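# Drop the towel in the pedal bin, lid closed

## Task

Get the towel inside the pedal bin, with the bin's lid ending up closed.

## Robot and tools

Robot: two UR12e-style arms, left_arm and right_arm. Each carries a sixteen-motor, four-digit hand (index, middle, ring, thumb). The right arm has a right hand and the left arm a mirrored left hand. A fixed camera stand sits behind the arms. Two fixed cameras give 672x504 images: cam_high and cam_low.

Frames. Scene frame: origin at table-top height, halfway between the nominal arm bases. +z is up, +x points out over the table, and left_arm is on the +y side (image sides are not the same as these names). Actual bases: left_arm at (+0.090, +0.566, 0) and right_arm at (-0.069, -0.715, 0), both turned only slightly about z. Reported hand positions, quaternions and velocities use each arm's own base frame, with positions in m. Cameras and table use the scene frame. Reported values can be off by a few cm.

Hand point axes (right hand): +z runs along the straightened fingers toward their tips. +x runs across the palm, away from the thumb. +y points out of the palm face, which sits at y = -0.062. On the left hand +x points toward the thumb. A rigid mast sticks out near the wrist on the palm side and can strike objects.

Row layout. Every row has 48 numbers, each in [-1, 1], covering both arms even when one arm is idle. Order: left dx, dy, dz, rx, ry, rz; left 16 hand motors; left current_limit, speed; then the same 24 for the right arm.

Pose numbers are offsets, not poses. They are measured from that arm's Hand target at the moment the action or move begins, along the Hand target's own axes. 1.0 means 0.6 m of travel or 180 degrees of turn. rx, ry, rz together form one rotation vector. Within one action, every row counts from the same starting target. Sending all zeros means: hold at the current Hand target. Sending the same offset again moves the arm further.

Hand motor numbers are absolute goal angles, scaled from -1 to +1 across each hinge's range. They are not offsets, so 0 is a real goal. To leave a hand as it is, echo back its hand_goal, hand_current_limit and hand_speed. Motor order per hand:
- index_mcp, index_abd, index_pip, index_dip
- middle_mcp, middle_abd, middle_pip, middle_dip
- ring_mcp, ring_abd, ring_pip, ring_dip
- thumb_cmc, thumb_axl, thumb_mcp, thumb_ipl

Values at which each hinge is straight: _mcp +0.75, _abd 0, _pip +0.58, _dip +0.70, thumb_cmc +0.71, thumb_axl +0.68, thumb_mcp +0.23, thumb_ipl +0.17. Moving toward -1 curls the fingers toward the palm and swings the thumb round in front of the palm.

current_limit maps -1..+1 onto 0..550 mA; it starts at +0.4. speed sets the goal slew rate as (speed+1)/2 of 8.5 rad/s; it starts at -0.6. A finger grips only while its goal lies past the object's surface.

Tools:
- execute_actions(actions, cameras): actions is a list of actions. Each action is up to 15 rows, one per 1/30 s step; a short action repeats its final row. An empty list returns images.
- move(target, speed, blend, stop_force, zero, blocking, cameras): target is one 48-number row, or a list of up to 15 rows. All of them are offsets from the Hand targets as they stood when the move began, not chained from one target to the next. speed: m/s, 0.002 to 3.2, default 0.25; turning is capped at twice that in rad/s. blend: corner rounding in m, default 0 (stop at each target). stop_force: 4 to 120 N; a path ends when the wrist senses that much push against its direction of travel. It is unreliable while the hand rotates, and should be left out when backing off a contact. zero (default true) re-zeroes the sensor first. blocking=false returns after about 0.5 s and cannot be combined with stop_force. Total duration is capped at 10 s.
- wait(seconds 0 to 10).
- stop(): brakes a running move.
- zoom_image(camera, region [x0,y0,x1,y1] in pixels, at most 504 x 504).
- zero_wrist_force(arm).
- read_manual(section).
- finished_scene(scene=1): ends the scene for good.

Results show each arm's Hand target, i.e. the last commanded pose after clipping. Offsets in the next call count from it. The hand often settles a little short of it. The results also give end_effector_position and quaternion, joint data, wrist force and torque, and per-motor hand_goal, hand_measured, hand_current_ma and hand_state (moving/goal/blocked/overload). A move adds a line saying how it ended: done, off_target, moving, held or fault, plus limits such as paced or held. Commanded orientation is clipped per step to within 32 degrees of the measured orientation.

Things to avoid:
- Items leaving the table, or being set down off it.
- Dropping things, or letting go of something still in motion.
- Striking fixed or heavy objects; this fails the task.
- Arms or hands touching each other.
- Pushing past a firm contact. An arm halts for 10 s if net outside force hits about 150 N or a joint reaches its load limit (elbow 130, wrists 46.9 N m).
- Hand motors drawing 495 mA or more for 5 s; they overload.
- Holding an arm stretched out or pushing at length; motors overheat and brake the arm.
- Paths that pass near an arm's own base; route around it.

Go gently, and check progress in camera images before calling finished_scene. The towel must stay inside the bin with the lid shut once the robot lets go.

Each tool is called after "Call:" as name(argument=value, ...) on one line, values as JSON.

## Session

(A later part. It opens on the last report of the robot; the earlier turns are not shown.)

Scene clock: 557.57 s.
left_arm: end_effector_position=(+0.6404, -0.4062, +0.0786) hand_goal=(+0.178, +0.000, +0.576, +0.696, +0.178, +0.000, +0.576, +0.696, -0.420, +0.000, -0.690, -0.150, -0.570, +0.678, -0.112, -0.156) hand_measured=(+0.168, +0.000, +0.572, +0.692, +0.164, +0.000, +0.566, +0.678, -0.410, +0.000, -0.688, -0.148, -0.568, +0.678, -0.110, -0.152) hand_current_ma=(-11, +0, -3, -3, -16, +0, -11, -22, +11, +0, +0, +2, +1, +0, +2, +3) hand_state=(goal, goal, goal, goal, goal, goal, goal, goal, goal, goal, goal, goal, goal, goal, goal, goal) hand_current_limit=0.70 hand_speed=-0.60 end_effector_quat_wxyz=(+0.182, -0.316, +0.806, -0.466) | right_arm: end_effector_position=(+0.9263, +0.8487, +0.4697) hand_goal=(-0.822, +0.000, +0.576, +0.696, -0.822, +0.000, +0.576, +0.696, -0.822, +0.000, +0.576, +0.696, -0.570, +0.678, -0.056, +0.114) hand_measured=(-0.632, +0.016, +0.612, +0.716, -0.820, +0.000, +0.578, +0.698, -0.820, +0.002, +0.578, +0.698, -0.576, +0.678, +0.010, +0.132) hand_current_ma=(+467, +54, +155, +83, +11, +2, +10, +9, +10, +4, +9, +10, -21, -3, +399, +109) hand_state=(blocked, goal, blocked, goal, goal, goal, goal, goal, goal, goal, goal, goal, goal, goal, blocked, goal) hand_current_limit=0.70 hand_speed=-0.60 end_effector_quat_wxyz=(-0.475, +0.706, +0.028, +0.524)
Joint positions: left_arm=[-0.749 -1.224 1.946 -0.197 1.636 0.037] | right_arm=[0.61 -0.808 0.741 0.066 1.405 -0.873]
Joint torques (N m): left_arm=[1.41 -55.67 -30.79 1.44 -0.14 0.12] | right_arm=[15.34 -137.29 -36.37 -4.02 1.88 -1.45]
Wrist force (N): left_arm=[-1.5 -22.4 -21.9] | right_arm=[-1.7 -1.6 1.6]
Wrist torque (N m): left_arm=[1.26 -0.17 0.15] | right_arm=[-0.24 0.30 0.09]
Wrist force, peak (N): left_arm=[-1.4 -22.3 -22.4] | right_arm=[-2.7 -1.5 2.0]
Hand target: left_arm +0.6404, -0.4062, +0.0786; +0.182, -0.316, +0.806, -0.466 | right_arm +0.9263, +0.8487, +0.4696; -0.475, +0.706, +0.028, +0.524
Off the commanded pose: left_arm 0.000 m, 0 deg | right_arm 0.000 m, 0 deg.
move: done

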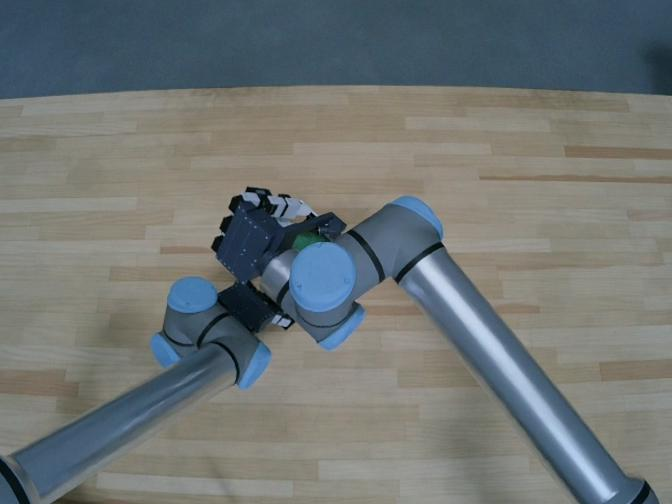

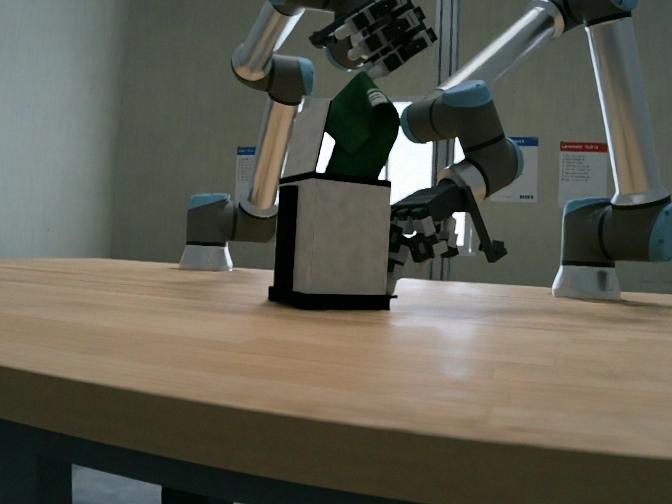

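Call:
move(target=[[0, 0, 0, 0, 0, 0, 0.178, 0, 0.5766, 0.6957, 0.178, 0, 0.5766, 0.6957, -0.42, 0, -0.69, -0.15, -0.571, 0.678, -0.112, -0.157, 0.7, -0.6, -0.0583, 0.1288, 0.0043, -0.018, -0.0214, -0.0275, -0.822, 0, 0.5766, 0.6957, -0.822, 0, 0.5766, 0.6957, -0.822, 0, 0.5766, 0.6957, -0.571, 0.678, -0.056, 0.1135, 0.7, -0.6], [0, 0, 0, 0, 0, 0, 0.178, 0, 0.5766, 0.6957, 0.178, 0, 0.5766, 0.6957, -0.42, 0, -0.69, -0.15, -0.571, 0.678, -0.112, -0.157, 0.7, -0.6, -0.1327, 0.2062, 0.0092, -0.0359, -0.0428, -0.055, -0.822, 0, 0.5766, 0.6957, -0.822, 0, 0.5766, 0.6957, -0.822, 0, 0.5766, 0.6957, -0.571, 0.678, -0.056, 0.1135, 0.7, -0.6]], speed=0.1, blend=0.02, cameras=["cam_high", "cam_low"])

Call:
zoom_image(camera="cam_low", region=[230, 0, 530, 240])

Call:
zoom_image(camera="cam_high", region=[200, 150, 460, 350])

Scene clock: 573.57 s.
left_arm: end_effector_position=(+0.6404, -0.4062, +0.0786) hand_goal=(+0.178, +0.000, +0.576, +0.696, +0.178, +0.000, +0.576, +0.696, -0.420, +0.000, -0.690, -0.150, -0.570, +0.678, -0.112, -0.156) hand_measured=(+0.168, +0.000, +0.572, +0.692, +0.164, +0.000, +0.566, +0.678, -0.410, +0.000, -0.688, -0.148, -0.568, +0.678, -0.110, -0.152) hand_current_ma=(-11, +0, -3, -3, -16, +0, -11, -22, +11, +0, +0, +2, +1, +0, +2, +3) hand_state=(goal, goal, goal, goal, goal, goal, goal, goal, goal, goal, goal, goal, goal, goal, goal, goal) hand_current_limit=0.70 hand_speed=-0.60 end_effector_quat_wxyz=(+0.182, -0.316, +0.806, -0.466) | right_arm: end_effector_position=(+0.9609, +0.8214, +0.3293) hand_goal=(-0.822, +0.000, +0.576, +0.696, -0.822, +0.000, +0.576, +0.696, -0.822, +0.000, +0.576, +0.696, -0.570, +0.678, -0.056, +0.114) hand_measured=(-0.632, +0.016, +0.612, +0.716, -0.820, +0.002, +0.578, +0.698, -0.820, +0.002, +0.578, +0.698, -0.576, +0.678, +0.008, +0.132) hand_current_ma=(+467, +57, +155, +83, +11, +3, +10, +9, +10, +4, +9, +10, -21, -3, +379, +109) hand_state=(blocked, goal, blocked, goal, goal, goal, goal, goal, goal, goal, goal, goal, goal, goal, blocked, goal) hand_current_limit=0.70 hand_speed=-0.60 end_effector_quat_wxyz=(-0.385, +0.760, +0.091, +0.515)
Joint positions: left_arm=[-0.749 -1.224 1.946 -0.197 1.636 0.037] | right_arm=[0.586 -0.708 0.756 0.127 1.399 -1.078]
Joint torques (N m): left_arm=[-3.5 -51.94 -30.29 1.86 0.12 0.02] | right_arm=[15.89 -97.89 -50.54 0.38 1.75 -3.17]
Wrist force (N): left_arm=[-1.7 -21.2 -21.3] | right_arm=[-2.1 -2.1 1.8]
Wrist torque (N m): left_arm=[1.33 -0.15 0.12] | right_arm=[-0.33 0.34 0.10]
Wrist force, peak (N): left_arm=[-1.4 -22.5 -22.2] | right_arm=[-3.0 -1.1 1.9]
Hand target: left_arm +0.6404, -0.4062, +0.0786; +0.182, -0.316, +0.806, -0.466 | right_arm +0.9609, +0.8214, +0.3292; -0.385, +0.760, +0.091, +0.515
Off the commanded pose: left_arm 0.000 m, 0 deg | right_arm 0.000 m, 0 deg.
move: done

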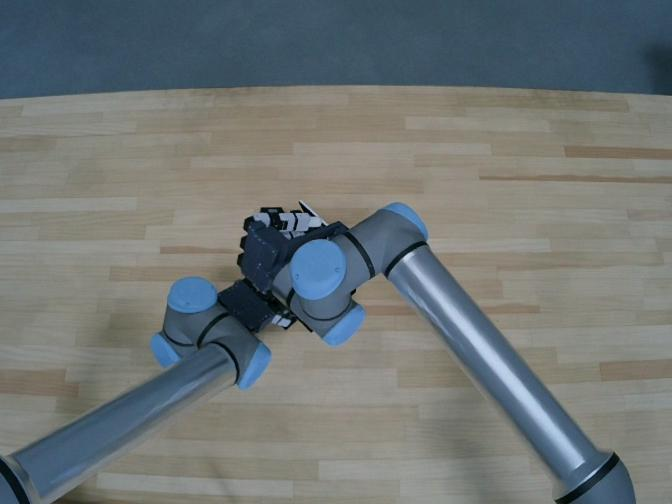

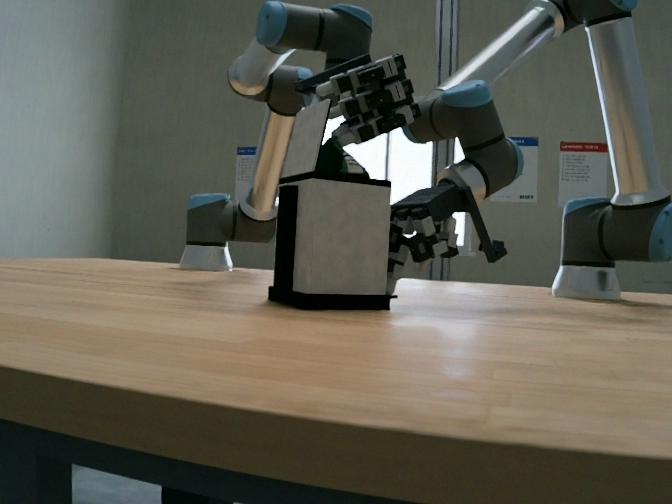

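Scaled by 1.680 from the camera's 672x504 image, which has a finer 960x720 frame.

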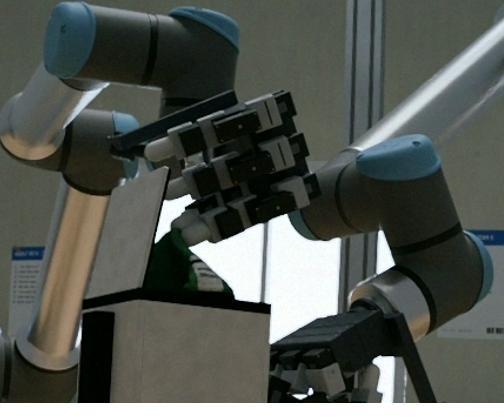

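Scaled by 1.938 from the camera's 672x504 image, which has a finer 960x720 frame.

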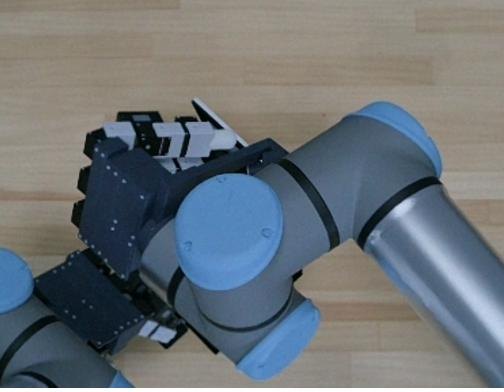

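Call:
move(target=[0, 0, 0, 0, 0, 0, 0.178, 0, 0.5766, 0.6957, 0.178, 0, 0.5766, 0.6957, -0.42, 0, -0.69, -0.15, -0.571, 0.678, -0.112, -0.157, 0.7, -0.6, 0, 0, 0, 0, 0, 0, -0.342, 0, 0.5766, 0.6957, -0.822, 0, 0.5766, 0.6957, -0.822, 0, 0.5766, 0.6957, -0.571, 0.678, 0.337, 0.1676, 0.7, -0.8], speed=0.1, cameras=["cam_high", "cam_low"])

Call:
zoom_image(camera="cam_low", region=[230, 60, 430, 220])

Call:
zoom_image(camera="cam_high", region=[200, 150, 460, 350])

Scene clock: 584.23 s.
left_arm: end_effector_position=(+0.6404, -0.4062, +0.0786) hand_goal=(+0.178, +0.000, +0.576, +0.696, +0.178, +0.000, +0.576, +0.696, -0.420, +0.000, -0.690, -0.150, -0.570, +0.678, -0.112, -0.156) hand_measured=(+0.168, +0.000, +0.572, +0.692, +0.164, +0.000, +0.566, +0.678, -0.410, +0.000, -0.688, -0.148, -0.568, +0.678, -0.110, -0.152) hand_current_ma=(-11, +0, -3, -3, -16, +0, -11, -22, +11, +0, +0, +2, +1, +0, +2, +3) hand_state=(goal, goal, goal, goal, goal, goal, goal, goal, goal, goal, goal, goal, goal, goal, goal, goal) hand_current_limit=0.70 hand_speed=-0.60 end_effector_quat_wxyz=(+0.182, -0.316, +0.806, -0.466) | right_arm: end_effector_position=(+0.9609, +0.8214, +0.3292) hand_goal=(-0.342, +0.000, +0.576, +0.696, -0.822, +0.000, +0.576, +0.696, -0.822, +0.000, +0.576, +0.696, -0.570, +0.678, +0.338, +0.168) hand_measured=(-0.344, +0.010, +0.578, +0.700, -0.820, +0.002, +0.578, +0.698, -0.820, +0.002, +0.578, +0.698, -0.564, +0.678, +0.334, +0.166) hand_current_ma=(-10, +35, +11, +12, +11, +3, +10, +9, +10, +4, +9, +10, +21, -3, -23, -11) hand_state=(goal, goal, goal, goal, goal, goal, goal, goal, goal, goal, goal, goal, goal, goal, goal, goal) hand_current_limit=0.70 hand_speed=-0.80 end_effector_quat_wxyz=(-0.385, +0.760, +0.091, +0.515)
Joint positions: left_arm=[-0.749 -1.224 1.946 -0.197 1.636 0.037] | right_arm=[0.586 -0.707 0.756 0.128 1.399 -1.078]
Joint torques (N m): left_arm=[-2.13 -55.15 -30.23 1.85 -0.13 -0.29] | right_arm=[13.99 -102.44 -50.31 0.34 1.9 -3.2]
Wrist force (N): left_arm=[-1.2 -21.5 -21.6] | right_arm=[-1.3 -1.7 1.8]
Wrist torque (N m): left_arm=[1.28 -0.25 0.19] | right_arm=[-0.25 0.26 0.15]
Wrist force, peak (N): left_arm=[-1.8 -22.4 -22.3] | right_arm=[-1.9 -2.4 2.2]
Hand target: left_arm +0.6404, -0.4062, +0.0786; +0.182, -0.316, +0.806, -0.466 | right_arm +0.9609, +0.8214, +0.3292; -0.385, +0.760, +0.091, +0.515
Off the commanded pose: left_arm 0.000 m, 0 deg | right_arm 0.000 m, 0 deg.
move: done

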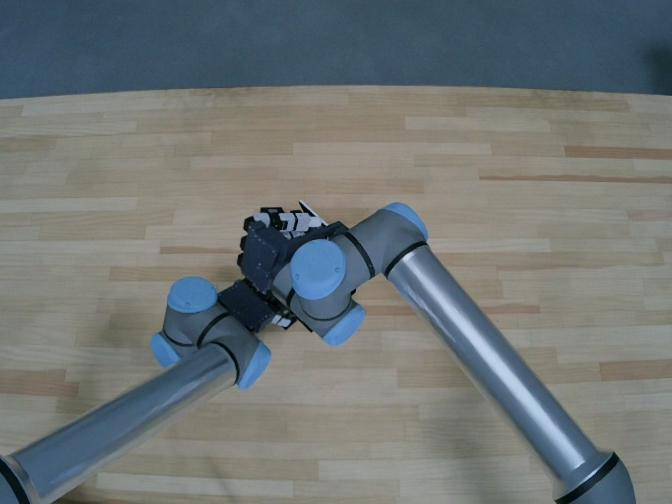

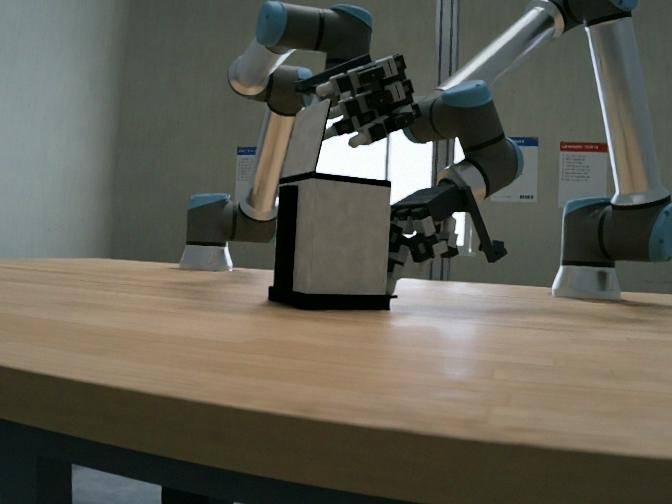

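Scaled by 2.520 from the camera's 672x504 image, which has a finer 960x720 frame.

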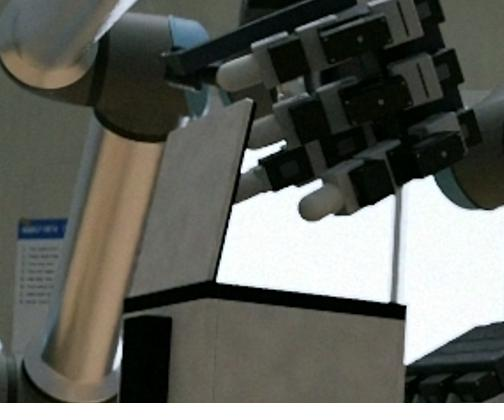

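Scaled by 1.938 from the camera's 672x504 image, which has a finer 960x720 frame.

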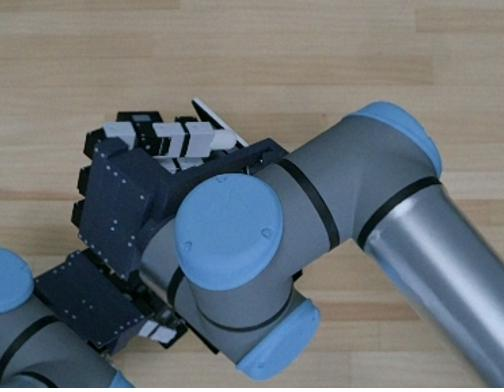

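Call:
move(target=[[0, 0, 0, 0, 0, 0, 0.178, 0, 0.5766, 0.6957, 0.178, 0, 0.5766, 0.6957, -0.42, 0, -0.69, -0.15, -0.571, 0.678, -0.112, -0.157, 0.7, -0.6, 0.276, -0.1785, -0.0578, 0, 0, 0, -0.342, 0, 0.5766, 0.6957, -0.822, 0, 0.5766, 0.6957, -0.822, 0, 0.5766, 0.6957, -0.571, 0.678, 0.337, 0.1676, 0.7, -0.8], [0, -0.0866, -0.05, 0, 0, 0, 0.178, 0, 0.5766, 0.6957, 0.178, 0, 0.5766, 0.6957, -0.42, 0, -0.69, -0.15, -0.571, 0.678, -0.112, -0.157, 0.7, -0.6, 0.1883, -0.1278, -0.6323, 0, 0, 0, -0.342, 0, 0.5766, 0.6957, -0.822, 0, 0.5766, 0.6957, -0.822, 0, 0.5766, 0.6957, -0.571, 0.678, 0.337, 0.1676, 0.7, -0.8]], speed=[0.25, 0.2], blend=[0.02, 0], cameras=["cam_high", "cam_low"])

Call:
zoom_image(camera="cam_low", region=[230, 100, 450, 330])

Call:
zoom_image(camera="cam_high", region=[200, 150, 460, 350])

Scene clock: 596.67 s.
left_arm: end_effector_position=(+0.6405, -0.4062, +0.1386) hand_goal=(+0.178, +0.000, +0.576, +0.696, +0.178, +0.000, +0.576, +0.696, -0.420, +0.000, -0.690, -0.150, -0.570, +0.678, -0.112, -0.156) hand_measured=(+0.174, +0.000, +0.574, +0.694, +0.174, +0.000, +0.574, +0.694, -0.410, +0.000, -0.688, -0.148, -0.568, +0.678, -0.110, -0.152) hand_current_ma=(-3, +0, -1, -1, -2, +0, -1, -2, +11, +0, +0, +2, +1, +0, +2, +3) hand_state=(goal, goal, goal, goal, goal, goal, goal, goal, goal, goal, goal, goal, goal, goal, goal, goal) hand_current_limit=0.70 hand_speed=-0.60 end_effector_quat_wxyz=(+0.182, -0.316, +0.806, -0.465) | right_arm: end_effector_position=(+0.7004, +0.5874, +0.5289) hand_goal=(-0.342, +0.000, +0.576, +0.696, -0.822, +0.000, +0.576, +0.696, -0.822, +0.000, +0.576, +0.696, -0.570, +0.678, +0.338, +0.168) hand_measured=(-0.344, +0.008, +0.578, +0.700, -0.820, +0.002, +0.578, +0.698, -0.820, +0.002, +0.578, +0.698, -0.564, +0.678, +0.334, +0.166) hand_current_ma=(-6, +30, +10, +12, +11, +4, +10, +9, +10, +5, +9, +10, +26, -3, -18, -11) hand_state=(goal, goal, goal, goal, goal, goal, goal, goal, goal, goal, goal, goal, goal, goal, goal, goal) hand_current_limit=0.70 hand_speed=-0.80 end_effector_quat_wxyz=(-0.385, +0.760, +0.091, +0.515)
Joint positions: left_arm=[-0.749 -1.289 1.905 -0.09 1.636 0.037] | right_arm=[0.509 -1.393 1.451 0.121 1.324 -1.092]
Joint torques (N m): left_arm=[1.89 -74.82 -48.64 2.4 1.6 0.86] | right_arm=[-16.98 -83.1 -36.31 -3.35 -2.32 -3.46]
Wrist force (N): left_arm=[0.4 0.1 -0.7] | right_arm=[-1.6 -1.9 1.3]
Wrist torque (N m): left_arm=[0.18 -0.15 0.01] | right_arm=[-0.19 0.32 0.15]
Wrist force, peak (N): left_arm=[-1.4 -22.6 -22.1] | right_arm=[-3.6 -0.7 2.1]
Hand target: left_arm +0.6405, -0.4062, +0.1386; +0.182, -0.316, +0.806, -0.466 | right_arm +0.7003, +0.5874, +0.5289; -0.385, +0.760, +0.091, +0.515
Off the commanded pose: left_arm 0.000 m, 0 deg | right_arm 0.000 m, 0 deg.
move: done

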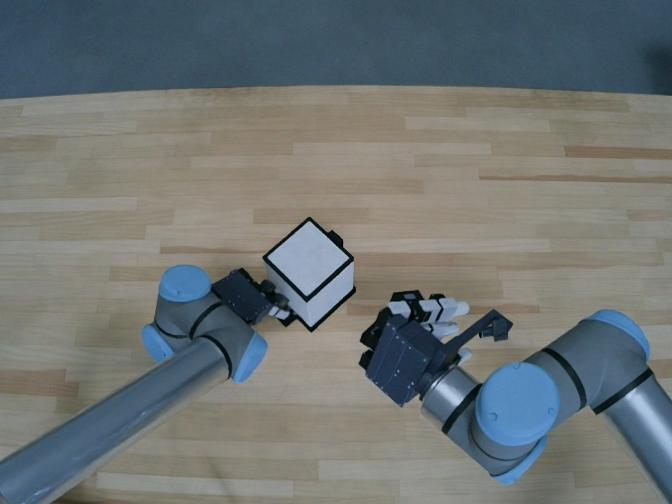

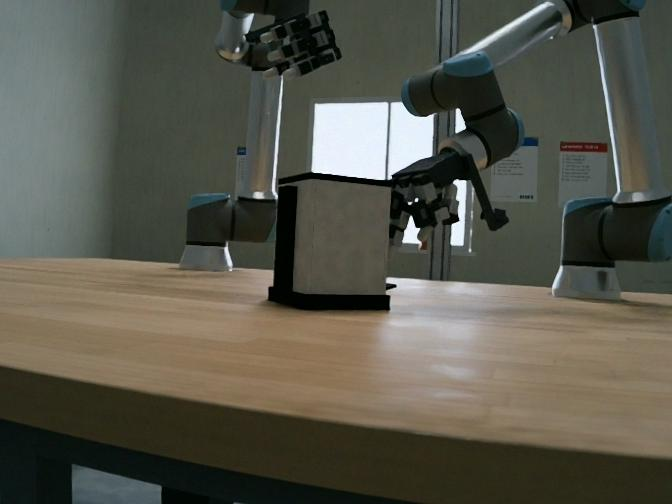

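Scaled by 2.191 from the camera's 672x504 image, which has a finer 960x720 frame.

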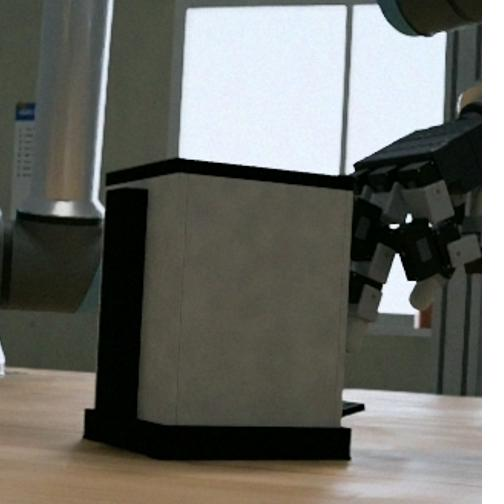

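Scaled by 1.938 from the camera's 672x504 image, which has a finer 960x720 frame.

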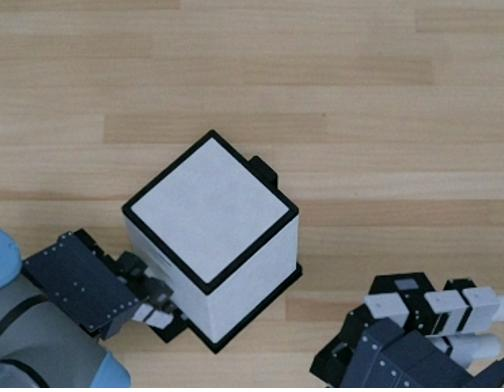

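The towel is in the bin and the lid has shut. Neither arm is touching the bin.

Call:
finished_scene()

The scene is finished: the task was done.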